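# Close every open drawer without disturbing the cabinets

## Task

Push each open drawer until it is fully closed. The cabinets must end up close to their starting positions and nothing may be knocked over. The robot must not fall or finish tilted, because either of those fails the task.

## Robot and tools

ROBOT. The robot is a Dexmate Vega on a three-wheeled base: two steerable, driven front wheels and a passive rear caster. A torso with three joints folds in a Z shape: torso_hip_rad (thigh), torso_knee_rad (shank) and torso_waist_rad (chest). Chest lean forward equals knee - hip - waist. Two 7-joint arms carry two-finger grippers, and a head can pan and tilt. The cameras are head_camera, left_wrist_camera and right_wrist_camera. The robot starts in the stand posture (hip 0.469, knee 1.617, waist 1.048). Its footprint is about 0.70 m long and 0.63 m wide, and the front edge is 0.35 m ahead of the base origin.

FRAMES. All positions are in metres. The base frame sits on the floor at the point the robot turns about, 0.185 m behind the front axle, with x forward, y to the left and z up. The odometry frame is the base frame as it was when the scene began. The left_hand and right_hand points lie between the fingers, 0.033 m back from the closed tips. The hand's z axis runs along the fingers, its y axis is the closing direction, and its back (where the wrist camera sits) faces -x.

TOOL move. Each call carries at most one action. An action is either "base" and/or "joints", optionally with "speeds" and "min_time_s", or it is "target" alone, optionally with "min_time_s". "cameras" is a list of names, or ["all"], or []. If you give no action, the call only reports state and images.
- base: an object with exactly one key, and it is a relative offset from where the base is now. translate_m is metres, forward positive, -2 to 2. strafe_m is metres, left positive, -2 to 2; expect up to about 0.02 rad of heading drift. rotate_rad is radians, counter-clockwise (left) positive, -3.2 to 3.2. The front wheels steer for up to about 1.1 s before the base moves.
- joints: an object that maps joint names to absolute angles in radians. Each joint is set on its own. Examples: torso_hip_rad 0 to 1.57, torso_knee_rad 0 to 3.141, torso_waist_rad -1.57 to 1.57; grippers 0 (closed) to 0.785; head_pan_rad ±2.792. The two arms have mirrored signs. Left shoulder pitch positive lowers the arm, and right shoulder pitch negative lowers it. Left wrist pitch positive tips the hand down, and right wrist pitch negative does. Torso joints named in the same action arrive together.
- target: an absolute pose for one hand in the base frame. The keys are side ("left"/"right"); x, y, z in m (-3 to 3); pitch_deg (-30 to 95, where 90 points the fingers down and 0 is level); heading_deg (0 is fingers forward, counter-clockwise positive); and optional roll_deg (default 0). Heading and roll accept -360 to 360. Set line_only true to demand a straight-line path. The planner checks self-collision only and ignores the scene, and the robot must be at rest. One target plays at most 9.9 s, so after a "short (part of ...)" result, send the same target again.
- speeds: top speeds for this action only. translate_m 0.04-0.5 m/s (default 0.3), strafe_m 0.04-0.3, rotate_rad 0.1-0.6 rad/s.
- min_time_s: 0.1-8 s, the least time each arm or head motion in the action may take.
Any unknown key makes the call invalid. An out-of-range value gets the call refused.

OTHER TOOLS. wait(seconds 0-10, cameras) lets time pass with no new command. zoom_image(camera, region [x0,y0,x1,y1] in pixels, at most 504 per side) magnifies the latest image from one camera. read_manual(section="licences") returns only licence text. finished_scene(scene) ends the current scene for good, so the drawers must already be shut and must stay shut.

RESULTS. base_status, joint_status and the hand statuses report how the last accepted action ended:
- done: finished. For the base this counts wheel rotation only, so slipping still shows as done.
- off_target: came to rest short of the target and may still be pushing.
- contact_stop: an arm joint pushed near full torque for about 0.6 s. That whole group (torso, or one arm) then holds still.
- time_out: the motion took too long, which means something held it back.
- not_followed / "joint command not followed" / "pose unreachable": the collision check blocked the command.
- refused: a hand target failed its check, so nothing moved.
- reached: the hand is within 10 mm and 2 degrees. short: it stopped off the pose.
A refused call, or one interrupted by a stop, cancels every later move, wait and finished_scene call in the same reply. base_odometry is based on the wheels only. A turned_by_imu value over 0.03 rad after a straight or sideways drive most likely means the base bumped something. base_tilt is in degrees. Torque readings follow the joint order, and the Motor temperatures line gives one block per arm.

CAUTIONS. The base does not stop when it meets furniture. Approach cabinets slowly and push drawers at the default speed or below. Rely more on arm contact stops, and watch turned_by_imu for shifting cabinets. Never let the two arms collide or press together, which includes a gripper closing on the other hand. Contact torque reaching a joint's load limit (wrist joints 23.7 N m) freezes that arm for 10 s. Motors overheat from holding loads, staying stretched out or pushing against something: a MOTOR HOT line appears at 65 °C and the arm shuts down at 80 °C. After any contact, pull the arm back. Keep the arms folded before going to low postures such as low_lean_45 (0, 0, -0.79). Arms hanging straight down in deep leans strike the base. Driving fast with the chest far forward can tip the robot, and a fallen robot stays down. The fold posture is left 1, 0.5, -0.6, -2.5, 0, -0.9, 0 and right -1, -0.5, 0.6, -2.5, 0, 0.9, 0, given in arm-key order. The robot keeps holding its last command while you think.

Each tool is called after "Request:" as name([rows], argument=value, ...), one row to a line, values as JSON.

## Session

Request:
move(joints={"torso_waist_rad": 1.174, "head_camera_tilt_rad": 0.33}, cameras=["head_camera"])

Request:
move(joints={"head_pan_rad": 1.0}, cameras=["head_camera"])

Request:
move(joints={"head_pan_rad": 2.3}, cameras=["head_camera"])

Request:
move(joints={"head_pan_rad": -2.3}, cameras=["head_camera"])

Request:
move(joints={"head_pan_rad": -1.0}, cameras=["head_camera"])

Scene clock: 1.63 s.
Joint torques (N m): left_arm=[3.22 -0.39 1.13 -6.09 1.03 -0.62 0.21] | right_arm=[-0.56 0.63 -0.7 -4.74 -0.11 1.35 0.17]
Motor temperatures (°C): left_arm=[27 30 30 30 34 38 35] | right_arm=[29 28 29 31 34 35 35]
move: done
base_odometry: x=+0.000 y=+0.000 heading=+0.000
turned_by_wheels: +0.000
turned_by_imu: +0.000
base_tilt: forward=+0.6 right=-0.1
base_status: not commanded
joint_positions: torso_hip_rad=+0.469 torso_knee_rad=+1.617 torso_waist_rad=+1.174 left_shoulder_pitch_rad=+2.211 left_shoulder_yaw_rad=-0.012 left_upper_arm_roll_rad=-0.018 left_elbow_rad=-1.096 left_forearm_roll_rad=+0.000 left_wrist_pitch_rad=-0.486 left_wrist_yaw_rad=+0.003 left_gripper_rad=+0.005 right_shoulder_pitch_rad=-2.205 right_shoulder_yaw_rad=+0.017 right_upper_arm_roll_rad=+0.000 right_elbow_rad=-1.113 right_forearm_roll_rad=+0.002 right_wrist_pitch_rad=+0.507 right_wrist_yaw_rad=+0.015 right_gripper_rad=+0.005 head_pan_rad=+0.000 head_tilt_rad=+0.000 head_camera_tilt_rad=+0.330
joint_status: all done
chest: x=-0.0674 y=+0.0000 z=+1.4101 quat_wxyz=(+1.000, +0.000, -0.013, +0.000) (m; base frame)
left_hand: x=+0.2037 y=+0.2371 z=+0.6408 quat_wxyz=(+0.465, -0.010, +0.885, +0.007) pitch_deg=+34.6 heading_deg=+1.5 roll_deg=+0.2 back=up (m; base frame)
right_hand: x=+0.2208 y=-0.2179 z=+0.6564 quat_wxyz=(+0.485, +0.005, +0.875, +0.010) pitch_deg=+32.0 heading_deg=+0.9 roll_deg=+1.6 back=up (m; base frame)
pictures: head_camera
Images, in order (width x height): head_camera 896x560.

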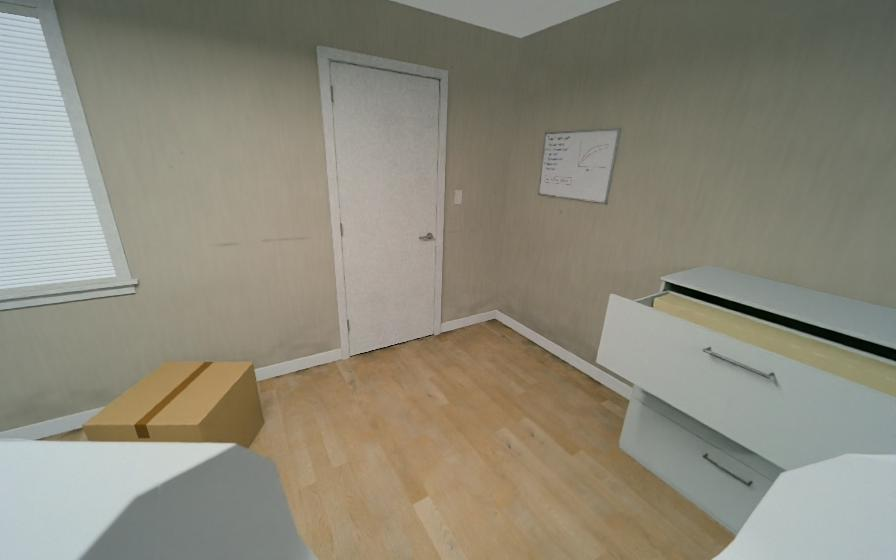

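Scene clock: 2.97 s.
Joint torques (N m): left_arm=[2.67 -1.94 0.21 -5.48 0.38 -1.6 0.31] | right_arm=[-1.06 0.84 -0.6 -5.06 -0.09 1.9 0.28]
move: done
base_odometry: x=+0.000 y=+0.000 heading=+0.000
turned_by_wheels: +0.000
turned_by_imu: +0.000
base_tilt: forward=+0.7 right=+0.0
base_status: not commanded
joint_positions: torso_hip_rad=+0.469 torso_knee_rad=+1.617 torso_waist_rad=+1.174 left_shoulder_pitch_rad=+2.211 left_shoulder_yaw_rad=-0.012 left_upper_arm_roll_rad=-0.018 left_elbow_rad=-1.096 left_forearm_roll_rad=+0.000 left_wrist_pitch_rad=-0.486 left_wrist_yaw_rad=+0.003 left_gripper_rad=+0.005 right_shoulder_pitch_rad=-2.205 right_shoulder_yaw_rad=+0.017 right_upper_arm_roll_rad=+0.000 right_elbow_rad=-1.113 right_forearm_roll_rad=+0.002 right_wrist_pitch_rad=+0.507 right_wrist_yaw_rad=+0.015 right_gripper_rad=+0.005 head_pan_rad=+1.000 head_tilt_rad=+0.000 head_camera_tilt_rad=+0.330
joint_status: all done
chest: x=-0.0674 y=+0.0000 z=+1.4101 quat_wxyz=(+1.000, +0.000, -0.013, +0.000) (m; base frame)
left_hand: x=+0.2037 y=+0.2371 z=+0.6408 quat_wxyz=(+0.465, -0.010, +0.885, +0.007) pitch_deg=+34.6 heading_deg=+1.5 roll_deg=+0.2 back=up (m; base frame)
right_hand: x=+0.2208 y=-0.2179 z=+0.6564 quat_wxyz=(+0.485, +0.005, +0.875, +0.010) pitch_deg=+32.0 heading_deg=+0.9 roll_deg=+1.6 back=up (m; base frame)
pictures: head_camera
Images, in order (width x height): head_camera 896x560.

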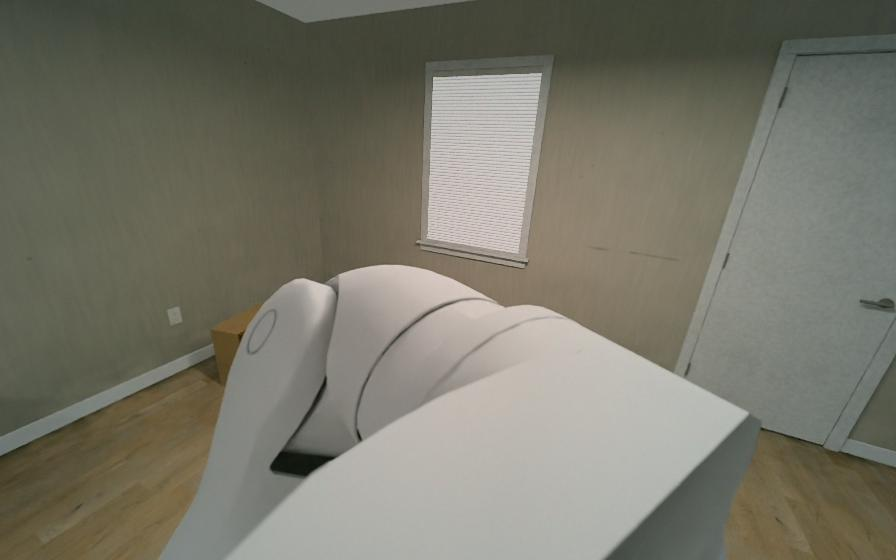

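Scene clock: 4.50 s.
Joint torques (N m): left_arm=[5.29 1.8 0.31 -6.85 -0.39 -1.85 0.1] | right_arm=[-0.71 0.56 -0.89 -5.43 -0.06 1.66 0.17]
move: done
base_odometry: x=+0.000 y=+0.000 heading=+0.000
turned_by_wheels: +0.000
turned_by_imu: +0.000
base_tilt: forward=+0.6 right=-0.1
base_status: not commanded
joint_positions: torso_hip_rad=+0.469 torso_knee_rad=+1.617 torso_waist_rad=+1.174 left_shoulder_pitch_rad=+2.211 left_shoulder_yaw_rad=-0.012 left_upper_arm_roll_rad=-0.018 left_elbow_rad=-1.096 left_forearm_roll_rad=+0.000 left_wrist_pitch_rad=-0.486 left_wrist_yaw_rad=+0.003 left_gripper_rad=+0.005 right_shoulder_pitch_rad=-2.205 right_shoulder_yaw_rad=+0.017 right_upper_arm_roll_rad=+0.000 right_elbow_rad=-1.113 right_forearm_roll_rad=+0.002 right_wrist_pitch_rad=+0.507 right_wrist_yaw_rad=+0.015 right_gripper_rad=+0.005 head_pan_rad=+2.300 head_tilt_rad=+0.000 head_camera_tilt_rad=+0.330
joint_status: all done
chest: x=-0.0674 y=+0.0000 z=+1.4101 quat_wxyz=(+1.000, +0.000, -0.013, +0.000) (m; base frame)
left_hand: x=+0.2037 y=+0.2371 z=+0.6408 quat_wxyz=(+0.465, -0.010, +0.885, +0.007) pitch_deg=+34.6 heading_deg=+1.5 roll_deg=+0.2 back=up (m; base frame)
right_hand: x=+0.2208 y=-0.2179 z=+0.6564 quat_wxyz=(+0.485, +0.005, +0.875, +0.010) pitch_deg=+32.0 heading_deg=+0.9 roll_deg=+1.6 back=up (m; base frame)
pictures: head_camera
Images, in order (width x height): head_camera 896x560.

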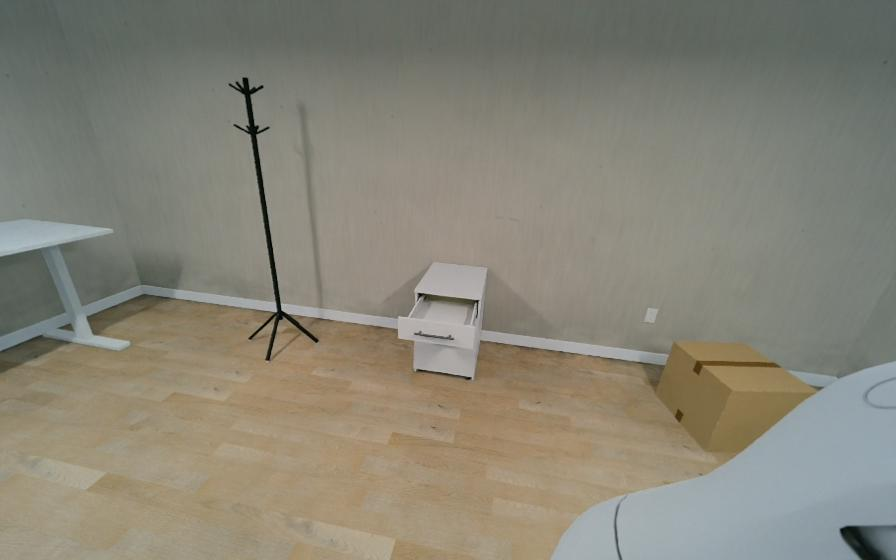

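Scene clock: 8.23 s.
Joint torques (N m): left_arm=[2.72 -0.52 0.83 -6.52 -0.01 -1.73 -0.13] | right_arm=[-1.11 0.99 -0.83 -5.06 -0.03 1.2 0.15]
move: done
base_odometry: x=+0.000 y=+0.000 heading=+0.000
turned_by_wheels: +0.000
turned_by_imu: +0.001
base_tilt: forward=+0.6 right=+0.0
base_status: not commanded
joint_positions: torso_hip_rad=+0.469 torso_knee_rad=+1.617 torso_waist_rad=+1.174 left_shoulder_pitch_rad=+2.211 left_shoulder_yaw_rad=-0.012 left_upper_arm_roll_rad=-0.018 left_elbow_rad=-1.096 left_forearm_roll_rad=+0.000 left_wrist_pitch_rad=-0.486 left_wrist_yaw_rad=+0.003 left_gripper_rad=+0.005 right_shoulder_pitch_rad=-2.205 right_shoulder_yaw_rad=+0.017 right_upper_arm_roll_rad=+0.000 right_elbow_rad=-1.113 right_forearm_roll_rad=+0.002 right_wrist_pitch_rad=+0.507 right_wrist_yaw_rad=+0.015 right_gripper_rad=+0.005 head_pan_rad=-2.300 head_tilt_rad=+0.000 head_camera_tilt_rad=+0.330
joint_status: all done
chest: x=-0.0674 y=+0.0000 z=+1.4101 quat_wxyz=(+1.000, +0.000, -0.013, +0.000) (m; base frame)
left_hand: x=+0.2037 y=+0.2371 z=+0.6408 quat_wxyz=(+0.465, -0.010, +0.885, +0.007) pitch_deg=+34.6 heading_deg=+1.5 roll_deg=+0.2 back=up (m; base frame)
right_hand: x=+0.2208 y=-0.2179 z=+0.6564 quat_wxyz=(+0.485, +0.005, +0.875, +0.010) pitch_deg=+32.0 heading_deg=+0.9 roll_deg=+1.6 back=up (m; base frame)
pictures: head_camera
Images, in order (width x height): head_camera 896x560.

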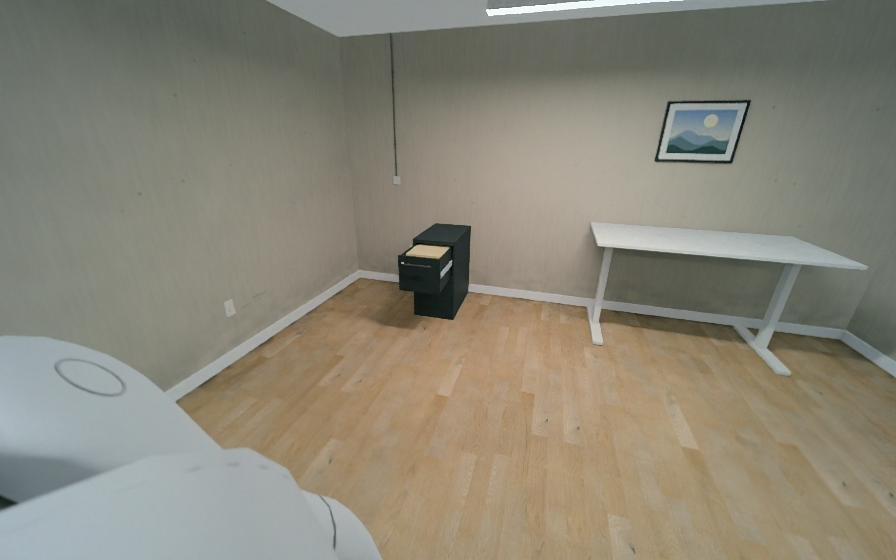

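Scene clock: 9.77 s.
Joint torques (N m): left_arm=[5.58 -0.62 -2.46 -6.27 -0.32 -1.85 0.09] | right_arm=[-0.76 0.61 -0.72 -4.72 -0.06 2.03 0.22]
move: done
base_odometry: x=+0.000 y=+0.000 heading=+0.000
turned_by_wheels: +0.000
turned_by_imu: +0.000
base_tilt: forward=+0.6 right=+0.0
base_status: not commanded
joint_positions: torso_hip_rad=+0.469 torso_knee_rad=+1.617 torso_waist_rad=+1.174 left_shoulder_pitch_rad=+2.211 left_shoulder_yaw_rad=-0.012 left_upper_arm_roll_rad=-0.018 left_elbow_rad=-1.096 left_forearm_roll_rad=+0.000 left_wrist_pitch_rad=-0.486 left_wrist_yaw_rad=+0.003 left_gripper_rad=+0.005 right_shoulder_pitch_rad=-2.205 right_shoulder_yaw_rad=+0.017 right_upper_arm_roll_rad=+0.000 right_elbow_rad=-1.113 right_forearm_roll_rad=+0.002 right_wrist_pitch_rad=+0.507 right_wrist_yaw_rad=+0.015 right_gripper_rad=+0.005 head_pan_rad=-1.000 head_tilt_rad=+0.000 head_camera_tilt_rad=+0.330
joint_status: all done
chest: x=-0.0674 y=+0.0000 z=+1.4101 quat_wxyz=(+1.000, +0.000, -0.013, +0.000) (m; base frame)
left_hand: x=+0.2037 y=+0.2371 z=+0.6408 quat_wxyz=(+0.465, -0.010, +0.885, +0.007) pitch_deg=+34.6 heading_deg=+1.5 roll_deg=+0.2 back=up (m; base frame)
right_hand: x=+0.2208 y=-0.2179 z=+0.6564 quat_wxyz=(+0.485, +0.005, +0.875, +0.010) pitch_deg=+32.0 heading_deg=+0.9 roll_deg=+1.6 back=up (m; base frame)
pictures: head_camera
Images, in order (width x height): head_camera 896x560.

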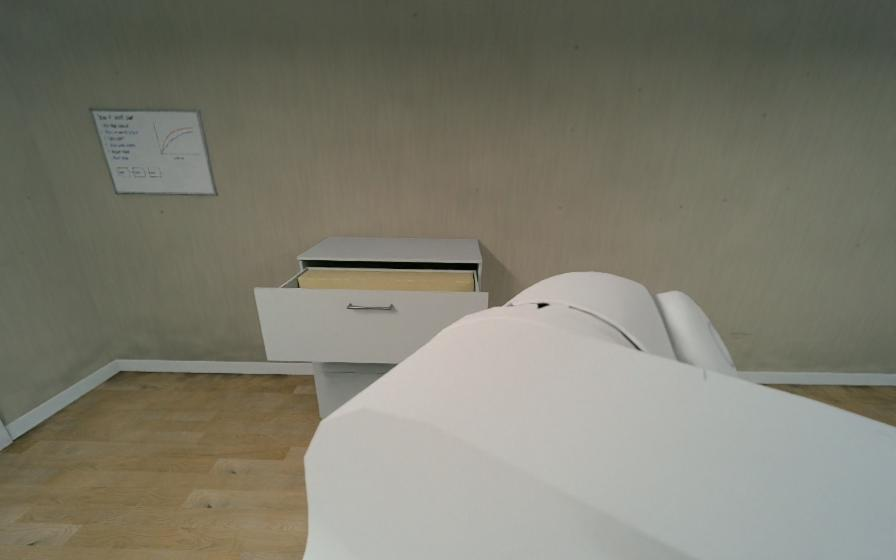

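Request:
move(base={"rotate_rad": -0.9945}, joints={"torso_hip_rad": 0.0, "torso_knee_rad": 0.5, "torso_waist_rad": 0.0, "left_shoulder_pitch_rad": 1.451, "left_shoulder_yaw_rad": 0.0, "left_upper_arm_roll_rad": 0.0, "left_elbow_rad": -2.293, "left_forearm_roll_rad": 0.0, "left_wrist_pitch_rad": 0.342, "left_wrist_yaw_rad": 0.0, "right_shoulder_pitch_rad": -1.699, "right_shoulder_yaw_rad": 0.0, "right_elbow_rad": -2.119, "right_wrist_pitch_rad": -0.27, "right_wrist_yaw_rad": 0.0, "head_pan_rad": 0.0, "head_camera_tilt_rad": -0.2}, cameras=["head_camera", "left_wrist_camera"])

Scene clock: 46.73 s.
Joint torques (N m): left_arm=[-6.99 0.82 1.51 -15.86 0.2 -1.81 -0.7] | right_arm=[8.85 -0.68 -0.75 -12.68 0.04 1.66 -0.22]
move: done
base_odometry: x=+0.001 y=+0.000 heading=-0.996
turned_by_wheels: -0.996
turned_by_imu: -0.975
base_tilt: forward=+0.7 right=-0.1
base_status: done
joint_positions: torso_hip_rad=+0.000 torso_knee_rad=+0.500 torso_waist_rad=+0.000 left_shoulder_pitch_rad=+1.455 left_shoulder_yaw_rad=+0.000 left_upper_arm_roll_rad=+0.000 left_elbow_rad=-2.287 left_forearm_roll_rad=+0.000 left_wrist_pitch_rad=+0.338 left_wrist_yaw_rad=+0.000 left_gripper_rad=+0.005 right_shoulder_pitch_rad=-1.700 right_shoulder_yaw_rad=+0.000 right_upper_arm_roll_rad=+0.000 right_elbow_rad=-2.117 right_forearm_roll_rad=+0.002 right_wrist_pitch_rad=-0.269 right_wrist_yaw_rad=+0.000 right_gripper_rad=+0.005 head_pan_rad=+0.000 head_tilt_rad=+0.000 head_camera_tilt_rad=-0.200
joint_status: all done
chest: x=+0.0122 y=+0.0000 z=+1.0850 quat_wxyz=(+0.969, +0.000, +0.247, +0.000) (m; base frame)
left_hand: x=+0.6000 y=+0.2295 z=+0.8150 quat_wxyz=(+0.705, +0.000, +0.709, +0.000) pitch_deg=+0.4 heading_deg=+0.0 roll_deg=+0.0 back=up (m; base frame)
right_hand: x=+0.4987 y=-0.2291 z=+0.5978 quat_wxyz=(+0.572, +0.001, +0.820, +0.001) pitch_deg=+20.2 heading_deg=+0.0 roll_deg=+0.1 back=up (m; base frame)
pictures: head_camera, left_wrist_camera
Images, in order (width x height): head_camera 896x560, left_wrist_camera 672x420.

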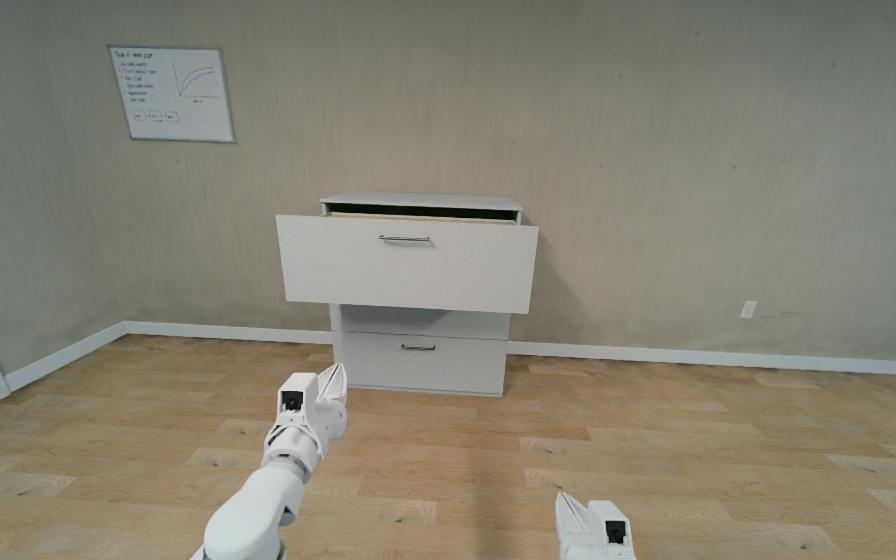

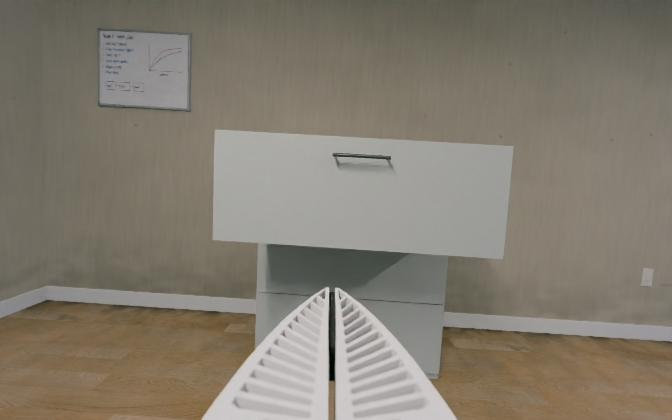

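Request:
move(base={"translate_m": 0.55}, speeds={"translate_m": 0.4})

Request:
move(base={"translate_m": 0.38}, speeds={"translate_m": 0.16}, cameras=["head_camera", "left_wrist_camera"])

Scene clock: 57.33 s.
Joint torques (N m): left_arm=[-6.67 0.01 3.69 -14.23 0.65 -2.9 -0.05] | right_arm=[7.87 -0.98 -0.37 -12.75 0.03 2.18 -0.01]
move: done
base_odometry: x=+0.301 y=-0.460 heading=-0.996
turned_by_wheels: +0.000
turned_by_imu: +0.001
base_tilt: forward=+0.6 right=-0.1
base_status: done
joint_positions: torso_hip_rad=+0.000 torso_knee_rad=+0.500 torso_waist_rad=+0.000 left_shoulder_pitch_rad=+1.451 left_shoulder_yaw_rad=+0.000 left_upper_arm_roll_rad=+0.000 left_elbow_rad=-2.293 left_forearm_roll_rad=+0.000 left_wrist_pitch_rad=+0.342 left_wrist_yaw_rad=+0.000 left_gripper_rad=+0.005 right_shoulder_pitch_rad=-1.699 right_shoulder_yaw_rad=+0.000 right_upper_arm_roll_rad=+0.000 right_elbow_rad=-2.119 right_forearm_roll_rad=+0.002 right_wrist_pitch_rad=-0.270 right_wrist_yaw_rad=+0.000 right_gripper_rad=+0.005 head_pan_rad=+0.000 head_tilt_rad=+0.000 head_camera_tilt_rad=-0.200
joint_status: not commanded
chest: x=+0.0122 y=+0.0000 z=+1.0850 quat_wxyz=(+0.969, +0.000, +0.247, +0.000) (m; base frame)
left_hand: x=+0.6008 y=+0.2294 z=+0.8195 quat_wxyz=(+0.707, +0.000, +0.707, +0.000) pitch_deg=+0.0 heading_deg=+0.0 roll_deg=+0.0 back=up (m; base frame)
right_hand: x=+0.4994 y=-0.2291 z=+0.5989 quat_wxyz=(+0.573, +0.001, +0.820, +0.001) pitch_deg=+20.1 heading_deg=+0.0 roll_deg=+0.1 back=up (m; base frame)
pictures: none

Scene clock: 60.77 s.
Joint torques (N m): left_arm=[-7.02 1.05 1.85 -13.22 -0.05 -2.49 0.31] | right_arm=[7.98 -1.29 -0.81 -12.32 -0.01 1.85 0.28]
move: done
base_odometry: x=+0.509 y=-0.779 heading=-0.997
turned_by_wheels: +0.000
turned_by_imu: +0.000
base_tilt: forward=+0.7 right=-0.1
base_status: done
joint_positions: torso_hip_rad=+0.000 torso_knee_rad=+0.500 torso_waist_rad=+0.000 left_shoulder_pitch_rad=+1.451 left_shoulder_yaw_rad=+0.000 left_upper_arm_roll_rad=+0.000 left_elbow_rad=-2.293 left_forearm_roll_rad=+0.000 left_wrist_pitch_rad=+0.342 left_wrist_yaw_rad=+0.000 left_gripper_rad=+0.005 right_shoulder_pitch_rad=-1.699 right_shoulder_yaw_rad=+0.000 right_upper_arm_roll_rad=+0.000 right_elbow_rad=-2.119 right_forearm_roll_rad=+0.002 right_wrist_pitch_rad=-0.270 right_wrist_yaw_rad=+0.000 right_gripper_rad=+0.005 head_pan_rad=+0.000 head_tilt_rad=+0.000 head_camera_tilt_rad=-0.200
joint_status: not commanded
chest: x=+0.0122 y=+0.0000 z=+1.0850 quat_wxyz=(+0.969, +0.000, +0.247, +0.000) (m; base frame)
left_hand: x=+0.6008 y=+0.2292 z=+0.8195 quat_wxyz=(+0.707, +0.000, +0.707, +0.000) pitch_deg=+0.0 heading_deg=+0.0 roll_deg=+0.0 back=up (m; base frame)
right_hand: x=+0.4994 y=-0.2291 z=+0.5989 quat_wxyz=(+0.573, +0.001, +0.820, +0.001) pitch_deg=+20.1 heading_deg=+0.0 roll_deg=+0.1 back=up (m; base frame)
pictures: head_camera, left_wrist_camera
Images, in order (width x height): head_camera 896x560, left_wrist_camera 672x420.

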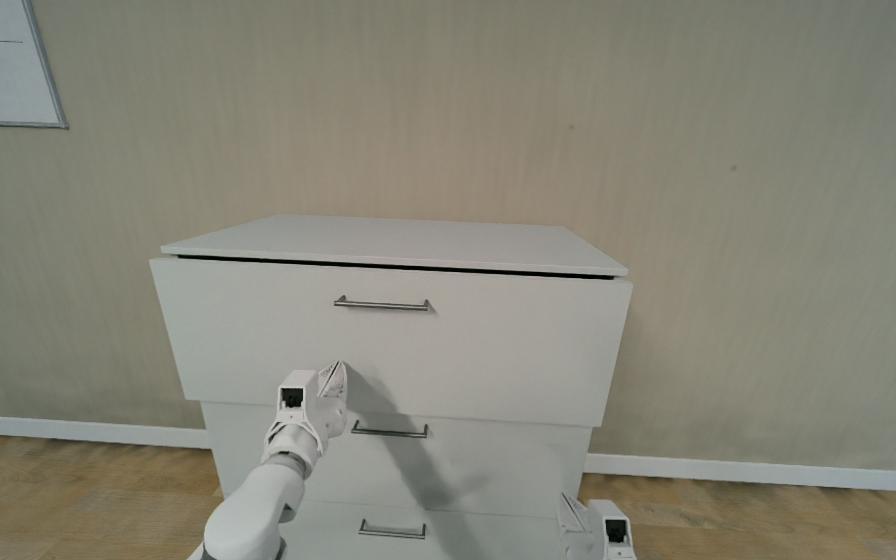

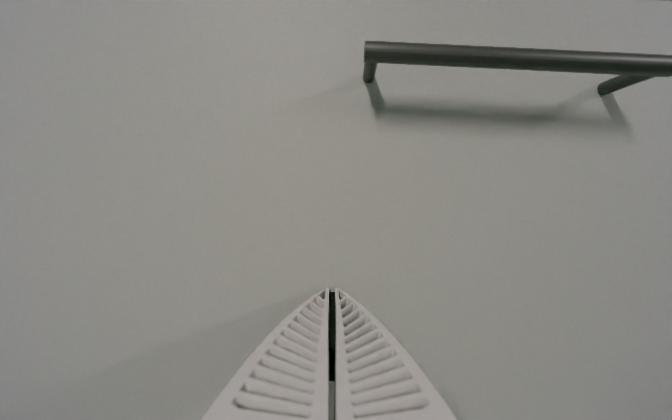

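Request:
move(base={"translate_m": 0.055}, speeds={"translate_m": 0.12}, cameras=["head_camera", "left_wrist_camera"])

Scene clock: 65.53 s.
Joint torques (N m): left_arm=[-14.92 0.69 2.61 -12.2 -0.38 -3.96 -1.77] | right_arm=[8.16 -0.88 -0.6 -11.58 0.04 1.88 -0.05]
move: done
base_odometry: x=+0.539 y=-0.825 heading=-0.997
turned_by_wheels: +0.000
turned_by_imu: +0.001
base_tilt: forward=+0.7 right=-0.1
base_status: done
joint_positions: torso_hip_rad=+0.000 torso_knee_rad=+0.500 torso_waist_rad=+0.000 left_shoulder_pitch_rad=+1.452 left_shoulder_yaw_rad=+0.000 left_upper_arm_roll_rad=+0.000 left_elbow_rad=-2.293 left_forearm_roll_rad=+0.000 left_wrist_pitch_rad=+0.342 left_wrist_yaw_rad=+0.000 left_gripper_rad=+0.005 right_shoulder_pitch_rad=-1.699 right_shoulder_yaw_rad=+0.000 right_upper_arm_roll_rad=+0.000 right_elbow_rad=-2.119 right_forearm_roll_rad=+0.002 right_wrist_pitch_rad=-0.270 right_wrist_yaw_rad=+0.000 right_gripper_rad=+0.005 head_pan_rad=+0.000 head_tilt_rad=+0.000 head_camera_tilt_rad=-0.200
joint_status: not commanded
chest: x=+0.0119 y=+0.0000 z=+1.0850 quat_wxyz=(+0.969, +0.000, +0.247, +0.000) (m; base frame)
left_hand: x=+0.6005 y=+0.2294 z=+0.8195 quat_wxyz=(+0.707, +0.000, +0.707, +0.000) pitch_deg=+0.0 heading_deg=+0.0 roll_deg=+0.0 back=up (m; base frame)
right_hand: x=+0.4993 y=-0.2291 z=+0.5991 quat_wxyz=(+0.573, +0.001, +0.820, +0.001) pitch_deg=+20.1 heading_deg=+0.0 roll_deg=+0.1 back=up (m; base frame)
pictures: head_camera, left_wrist_camera
Images, in order (width x height): head_camera 896x560, left_wrist_camera 672x420.

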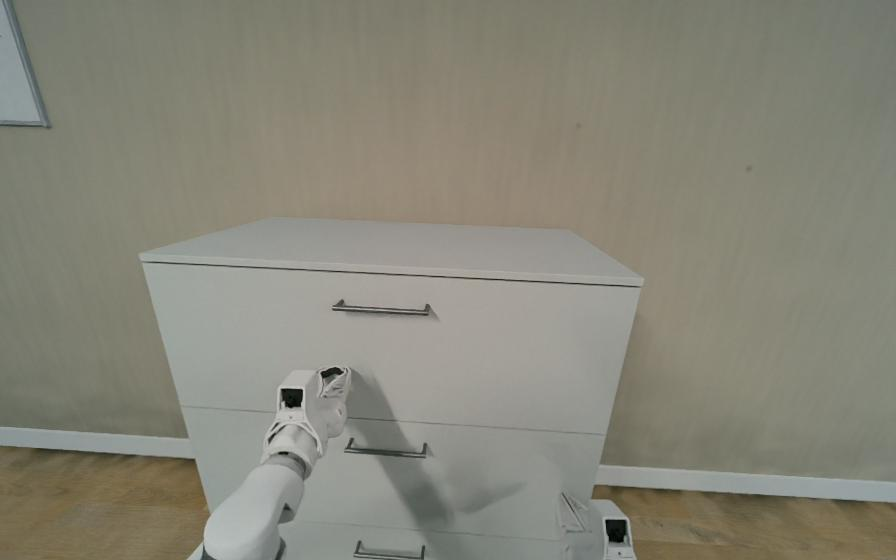

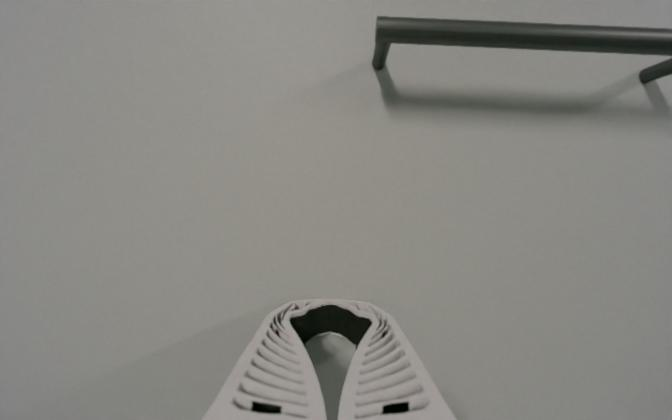

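Request:
move(base={"translate_m": -0.395})

Request:
move(base={"rotate_rad": -1.587}, joints={"left_shoulder_pitch_rad": 1.375, "left_elbow_rad": -1.788, "left_wrist_pitch_rad": 0.262})

Request:
move(base={"translate_m": 1.75}, speeds={"translate_m": 0.5}, cameras=["head_camera", "left_wrist_camera"])

Scene clock: 100.83 s.
Joint torques (N m): left_arm=[-9.08 1.38 2.16 -12.71 0.24 -2.32 -0.44] | right_arm=[8.56 -0.74 -0.51 -11.56 -0.11 1.33 0.04]
move: done
base_odometry: x=+0.323 y=-0.494 heading=-0.997
turned_by_wheels: -0.001
turned_by_imu: -0.001
base_tilt: forward=+0.6 right=-0.1
base_status: done
joint_positions: torso_hip_rad=+0.000 torso_knee_rad=+0.500 torso_waist_rad=+0.000 left_shoulder_pitch_rad=+1.451 left_shoulder_yaw_rad=+0.000 left_upper_arm_roll_rad=+0.000 left_elbow_rad=-2.293 left_forearm_roll_rad=+0.000 left_wrist_pitch_rad=+0.342 left_wrist_yaw_rad=+0.000 left_gripper_rad=+0.005 right_shoulder_pitch_rad=-1.699 right_shoulder_yaw_rad=+0.000 right_upper_arm_roll_rad=+0.000 right_elbow_rad=-2.119 right_forearm_roll_rad=+0.002 right_wrist_pitch_rad=-0.270 right_wrist_yaw_rad=+0.000 right_gripper_rad=+0.005 head_pan_rad=+0.000 head_tilt_rad=+0.000 head_camera_tilt_rad=-0.200
joint_status: not commanded
chest: x=+0.0122 y=+0.0000 z=+1.0850 quat_wxyz=(+0.969, +0.000, +0.247, +0.000) (m; base frame)
left_hand: x=+0.6008 y=+0.2294 z=+0.8195 quat_wxyz=(+0.707, +0.000, +0.707, +0.000) pitch_deg=+0.0 heading_deg=+0.0 roll_deg=+0.0 back=up (m; base frame)
right_hand: x=+0.4994 y=-0.2291 z=+0.5989 quat_wxyz=(+0.573, +0.001, +0.820, +0.001) pitch_deg=+20.1 heading_deg=+0.0 roll_deg=+0.1 back=up (m; base frame)
pictures: none

Scene clock: 105.03 s.
Joint torques (N m): left_arm=[-8.65 1.42 2.32 -11.65 0.52 -2.17 -0.36] | right_arm=[7.95 -0.33 -0.34 -11.68 -0.01 2.02 0.03]
move: done
base_odometry: x=+0.324 y=-0.495 heading=-2.587
turned_by_wheels: -1.589
turned_by_imu: -1.559
base_tilt: forward=+0.7 right=-0.1
base_status: done
joint_positions: torso_hip_rad=+0.000 torso_knee_rad=+0.500 torso_waist_rad=+0.000 left_shoulder_pitch_rad=+1.375 left_shoulder_yaw_rad=+0.000 left_upper_arm_roll_rad=+0.000 left_elbow_rad=-1.789 left_forearm_roll_rad=+0.000 left_wrist_pitch_rad=+0.263 left_wrist_yaw_rad=+0.000 left_gripper_rad=+0.005 right_shoulder_pitch_rad=-1.699 right_shoulder_yaw_rad=+0.000 right_upper_arm_roll_rad=+0.000 right_elbow_rad=-2.119 right_forearm_roll_rad=+0.002 right_wrist_pitch_rad=-0.270 right_wrist_yaw_rad=+0.000 right_gripper_rad=+0.005 head_pan_rad=+0.000 head_tilt_rad=+0.000 head_camera_tilt_rad=-0.200
joint_status: all done
chest: x=+0.0122 y=+0.0000 z=+1.0850 quat_wxyz=(+0.969, +0.000, +0.247, +0.000) (m; base frame)
left_hand: x=+0.5998 y=+0.2294 z=+0.5701 quat_wxyz=(+0.574, +0.000, +0.819, +0.000) pitch_deg=+20.0 heading_deg=+0.0 roll_deg=+0.0 back=up (m; base frame)
right_hand: x=+0.4994 y=-0.2291 z=+0.5989 quat_wxyz=(+0.573, +0.001, +0.820, +0.001) pitch_deg=+20.1 heading_deg=+0.0 roll_deg=+0.1 back=up (m; base frame)
pictures: none

Scene clock: 111.00 s.
Joint torques (N m): left_arm=[-9.17 -0.93 -0.52 -14.6 0.62 -2.91 -0.62] | right_arm=[7.84 -0.84 -1 -10.81 -0.01 1.79 0.14]
move: done
base_odometry: x=-1.161 y=-1.421 heading=-2.587
turned_by_wheels: +0.000
turned_by_imu: +0.001
base_tilt: forward=+0.7 right=-0.1
base_status: done
joint_positions: torso_hip_rad=+0.000 torso_knee_rad=+0.500 torso_waist_rad=+0.000 left_shoulder_pitch_rad=+1.375 left_shoulder_yaw_rad=+0.000 left_upper_arm_roll_rad=+0.000 left_elbow_rad=-1.788 left_forearm_roll_rad=+0.000 left_wrist_pitch_rad=+0.262 left_wrist_yaw_rad=+0.000 left_gripper_rad=+0.005 right_shoulder_pitch_rad=-1.699 right_shoulder_yaw_rad=+0.000 right_upper_arm_roll_rad=+0.000 right_elbow_rad=-2.119 right_forearm_roll_rad=+0.002 right_wrist_pitch_rad=-0.270 right_wrist_yaw_rad=+0.000 right_gripper_rad=+0.005 head_pan_rad=+0.000 head_tilt_rad=+0.000 head_camera_tilt_rad=-0.200
joint_status: not commanded
chest: x=+0.0122 y=+0.0000 z=+1.0850 quat_wxyz=(+0.969, +0.000, +0.247, +0.000) (m; base frame)
left_hand: x=+0.5997 y=+0.2294 z=+0.5695 quat_wxyz=(+0.573, +0.000, +0.819, +0.000) pitch_deg=+20.0 heading_deg=+0.0 roll_deg=+0.0 back=up (m; base frame)
right_hand: x=+0.4994 y=-0.2291 z=+0.5989 quat_wxyz=(+0.573, +0.001, +0.820, +0.001) pitch_deg=+20.1 heading_deg=+0.0 roll_deg=+0.1 back=up (m; base frame)
pictures: head_camera, left_wrist_camera
Images, in order (width x height): head_camera 896x560, left_wrist_camera 672x420.

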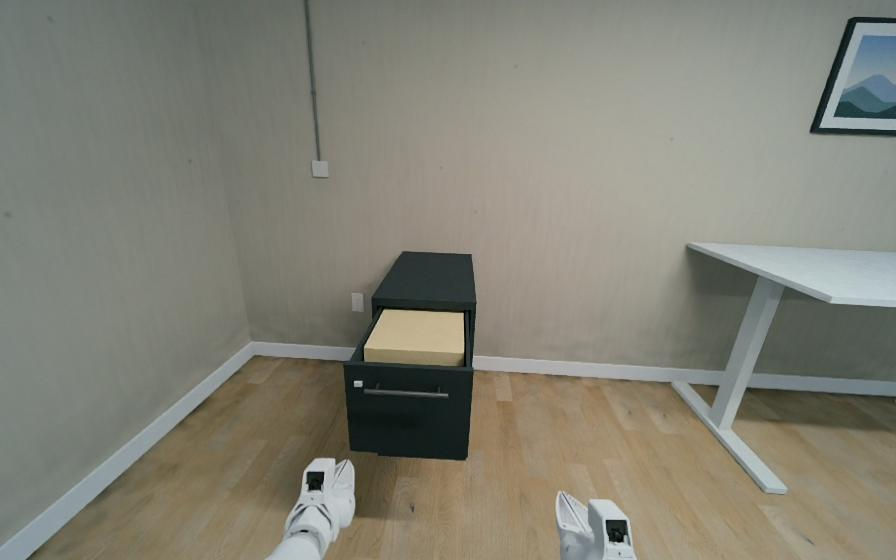

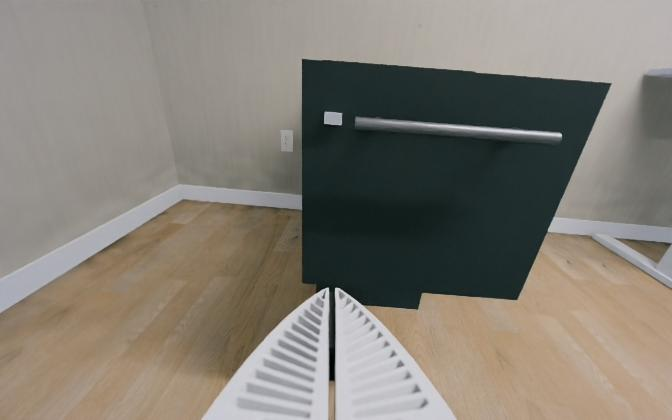

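Request:
move(target={"side": "left", "x": 0.6, "y": 0.09, "z": 0.57, "pitch_deg": 20, "heading_deg": 0})

Request:
move(base={"translate_m": 0.42}, speeds={"translate_m": 0.17}, cameras=["head_camera", "left_wrist_camera"])

Scene clock: 129.60 s.
Joint torques (N m): left_arm=[-8.72 -6 7.8 -12.05 0.23 -2.63 0.04] | right_arm=[7.77 -1.86 -0.77 -11.39 -0.06 2.03 0.07]
move: done
base_odometry: x=-1.161 y=-1.421 heading=-2.587
turned_by_wheels: +0.000
turned_by_imu: +0.001
base_tilt: forward=+0.7 right=+0.0
base_status: not commanded
joint_positions: torso_hip_rad=+0.000 torso_knee_rad=+0.500 torso_waist_rad=+0.000 left_shoulder_pitch_rad=+1.342 left_shoulder_yaw_rad=-0.165 left_upper_arm_roll_rad=+0.231 left_elbow_rad=-1.687 left_forearm_roll_rad=+0.145 left_wrist_pitch_rad=+0.230 left_wrist_yaw_rad=+0.212 left_gripper_rad=+0.005 right_shoulder_pitch_rad=-1.699 right_shoulder_yaw_rad=+0.000 right_upper_arm_roll_rad=+0.000 right_elbow_rad=-2.119 right_forearm_roll_rad=+0.002 right_wrist_pitch_rad=-0.270 right_wrist_yaw_rad=+0.000 right_gripper_rad=+0.005 head_pan_rad=+0.000 head_tilt_rad=+0.000 head_camera_tilt_rad=-0.200
joint_status: not commanded
chest: x=+0.0122 y=+0.0000 z=+1.0850 quat_wxyz=(+0.969, +0.000, +0.247, +0.000) (m; base frame)
left_hand: x=+0.5998 y=+0.0938 z=+0.5690 quat_wxyz=(+0.573, +0.000, +0.820, +0.000) pitch_deg=+20.1 heading_deg=+0.0 roll_deg=+0.0 back=up (m; base frame)
left_hand_status: reached (straight line, planned for 1.1 s): 4 mm and 0.1 deg off.
right_hand: x=+0.4994 y=-0.2291 z=+0.5989 quat_wxyz=(+0.573, +0.001, +0.820, +0.001) pitch_deg=+20.1 heading_deg=+0.0 roll_deg=+0.1 back=up (m; base frame)
pictures: none

Scene clock: 133.17 s.
Joint torques (N m): left_arm=[-10.42 -6 5.18 -15.25 0.88 -3.09 0.33] | right_arm=[7.25 -1.11 -0.75 -11.92 -0.03 2.22 0.07]
move: done
base_odometry: x=-1.517 y=-1.643 heading=-2.587
turned_by_wheels: +0.000
turned_by_imu: +0.000
base_tilt: forward=+0.7 right=-0.1
base_status: done
joint_positions: torso_hip_rad=+0.000 torso_knee_rad=+0.500 torso_waist_rad=+0.000 left_shoulder_pitch_rad=+1.341 left_shoulder_yaw_rad=-0.169 left_upper_arm_roll_rad=+0.237 left_elbow_rad=-1.684 left_forearm_roll_rad=+0.149 left_wrist_pitch_rad=+0.228 left_wrist_yaw_rad=+0.218 left_gripper_rad=+0.005 right_shoulder_pitch_rad=-1.699 right_shoulder_yaw_rad=+0.000 right_upper_arm_roll_rad=+0.000 right_elbow_rad=-2.119 right_forearm_roll_rad=+0.002 right_wrist_pitch_rad=-0.270 right_wrist_yaw_rad=+0.000 right_gripper_rad=+0.005 head_pan_rad=+0.000 head_tilt_rad=+0.000 head_camera_tilt_rad=-0.200
joint_status: not commanded
chest: x=+0.0122 y=+0.0000 z=+1.0850 quat_wxyz=(+0.969, +0.000, +0.247, +0.000) (m; base frame)
left_hand: x=+0.5998 y=+0.0900 z=+0.5697 quat_wxyz=(+0.573, +0.000, +0.819, +0.000) pitch_deg=+20.0 heading_deg=+0.0 roll_deg=+0.0 back=up (m; base frame)
right_hand: x=+0.4994 y=-0.2291 z=+0.5989 quat_wxyz=(+0.573, +0.001, +0.820, +0.001) pitch_deg=+20.1 heading_deg=+0.0 roll_deg=+0.1 back=up (m; base frame)
pictures: head_camera, left_wrist_camera
Images, in order (width x height): head_camera 896x560, left_wrist_camera 672x420.

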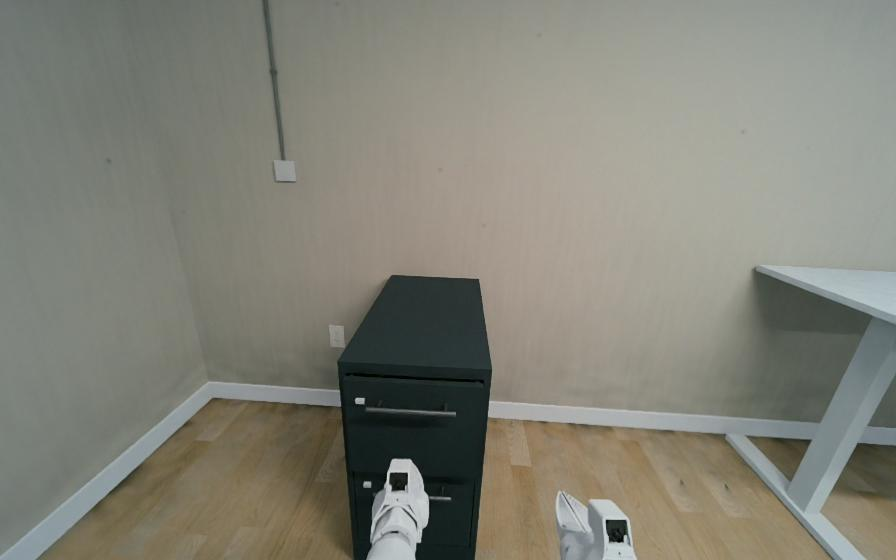

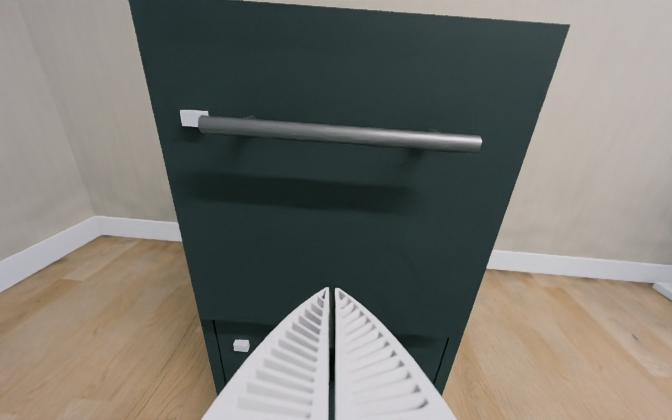

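Request:
move(base={"translate_m": 0.075}, speeds={"translate_m": 0.12}, cameras=["head_camera", "left_wrist_camera"])

Scene clock: 137.70 s.
Joint torques (N m): left_arm=[-10.49 -4.96 3.91 -13.13 1.09 -2.22 0.17] | right_arm=[8.81 -0.66 -0.41 -12.05 -0.05 1.97 0.16]
move: done
base_odometry: x=-1.581 y=-1.683 heading=-2.588
turned_by_wheels: +0.000
turned_by_imu: +0.000
base_tilt: forward=+0.7 right=-0.1
base_status: done
joint_positions: torso_hip_rad=+0.000 torso_knee_rad=+0.500 torso_waist_rad=+0.000 left_shoulder_pitch_rad=+1.341 left_shoulder_yaw_rad=-0.169 left_upper_arm_roll_rad=+0.237 left_elbow_rad=-1.684 left_forearm_roll_rad=+0.149 left_wrist_pitch_rad=+0.228 left_wrist_yaw_rad=+0.218 left_gripper_rad=+0.005 right_shoulder_pitch_rad=-1.699 right_shoulder_yaw_rad=+0.000 right_upper_arm_roll_rad=+0.000 right_elbow_rad=-2.119 right_forearm_roll_rad=+0.002 right_wrist_pitch_rad=-0.270 right_wrist_yaw_rad=+0.000 right_gripper_rad=+0.005 head_pan_rad=+0.000 head_tilt_rad=+0.000 head_camera_tilt_rad=-0.200
joint_status: not commanded
chest: x=+0.0122 y=+0.0000 z=+1.0850 quat_wxyz=(+0.969, +0.000, +0.247, +0.000) (m; base frame)
left_hand: x=+0.5998 y=+0.0900 z=+0.5696 quat_wxyz=(+0.573, +0.000, +0.819, +0.000) pitch_deg=+20.0 heading_deg=+0.0 roll_deg=+0.0 back=up (m; base frame)
right_hand: x=+0.4994 y=-0.2291 z=+0.5989 quat_wxyz=(+0.573, +0.001, +0.820, +0.001) pitch_deg=+20.1 heading_deg=+0.0 roll_deg=+0.1 back=up (m; base frame)
pictures: head_camera, left_wrist_camera
Images, in order (width x height): head_camera 896x560, left_wrist_camera 672x420.

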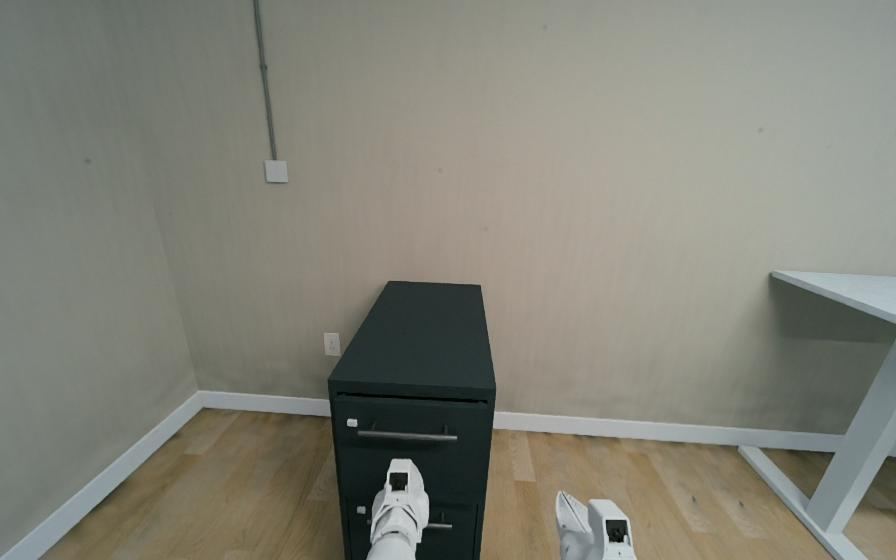

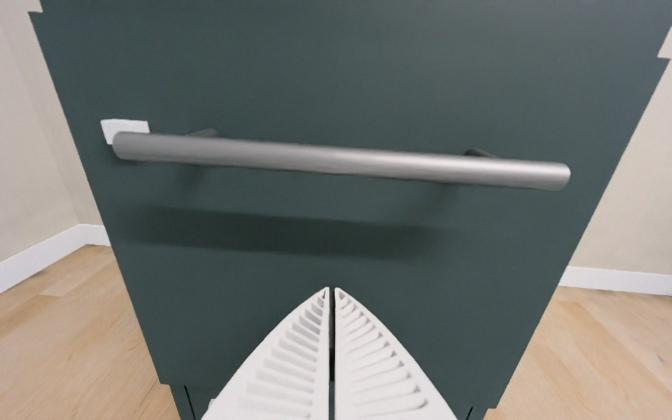

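Request:
move(base={"translate_m": 0.06}, speeds={"translate_m": 0.12}, cameras=["head_camera", "left_wrist_camera"])

Scene clock: 146.70 s.
Joint torques (N m): left_arm=[-24.53 -8.06 4.07 -20.92 0.57 -6.45 -1.94] | right_arm=[7.24 -0.89 -0.53 -11.7 0.02 1.31 0.11]
move: done
base_odometry: x=-1.632 y=-1.715 heading=-2.588
turned_by_wheels: +0.000
turned_by_imu: +0.000
base_tilt: forward=+0.7 right=-0.1
base_status: done
joint_positions: torso_hip_rad=+0.000 torso_knee_rad=+0.500 torso_waist_rad=+0.000 left_shoulder_pitch_rad=+1.342 left_shoulder_yaw_rad=-0.169 left_upper_arm_roll_rad=+0.237 left_elbow_rad=-1.683 left_forearm_roll_rad=+0.149 left_wrist_pitch_rad=+0.230 left_wrist_yaw_rad=+0.219 left_gripper_rad=+0.005 right_shoulder_pitch_rad=-1.699 right_shoulder_yaw_rad=+0.000 right_upper_arm_roll_rad=+0.000 right_elbow_rad=-2.119 right_forearm_roll_rad=+0.002 right_wrist_pitch_rad=-0.270 right_wrist_yaw_rad=+0.000 right_gripper_rad=+0.005 head_pan_rad=+0.000 head_tilt_rad=+0.000 head_camera_tilt_rad=-0.200
joint_status: not commanded
chest: x=+0.0120 y=+0.0000 z=+1.0850 quat_wxyz=(+0.969, +0.000, +0.247, +0.000) (m; base frame)
left_hand: x=+0.5991 y=+0.0900 z=+0.5687 quat_wxyz=(+0.572, +0.000, +0.820, +0.000) pitch_deg=+20.2 heading_deg=+0.0 roll_deg=+0.0 back=up (m; base frame)
right_hand: x=+0.4993 y=-0.2291 z=+0.5990 quat_wxyz=(+0.573, +0.001, +0.820, +0.001) pitch_deg=+20.1 heading_deg=+0.0 roll_deg=+0.1 back=up (m; base frame)
pictures: head_camera, left_wrist_camera
Images, in order (width x height): head_camera 896x560, left_wrist_camera 672x420.

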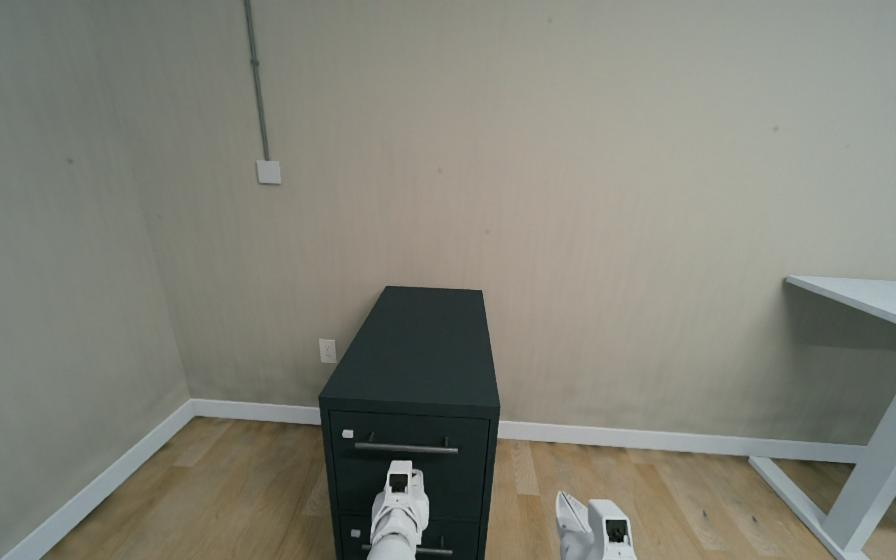

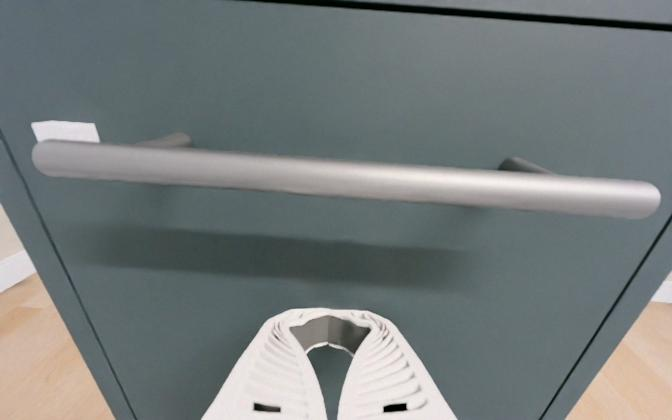

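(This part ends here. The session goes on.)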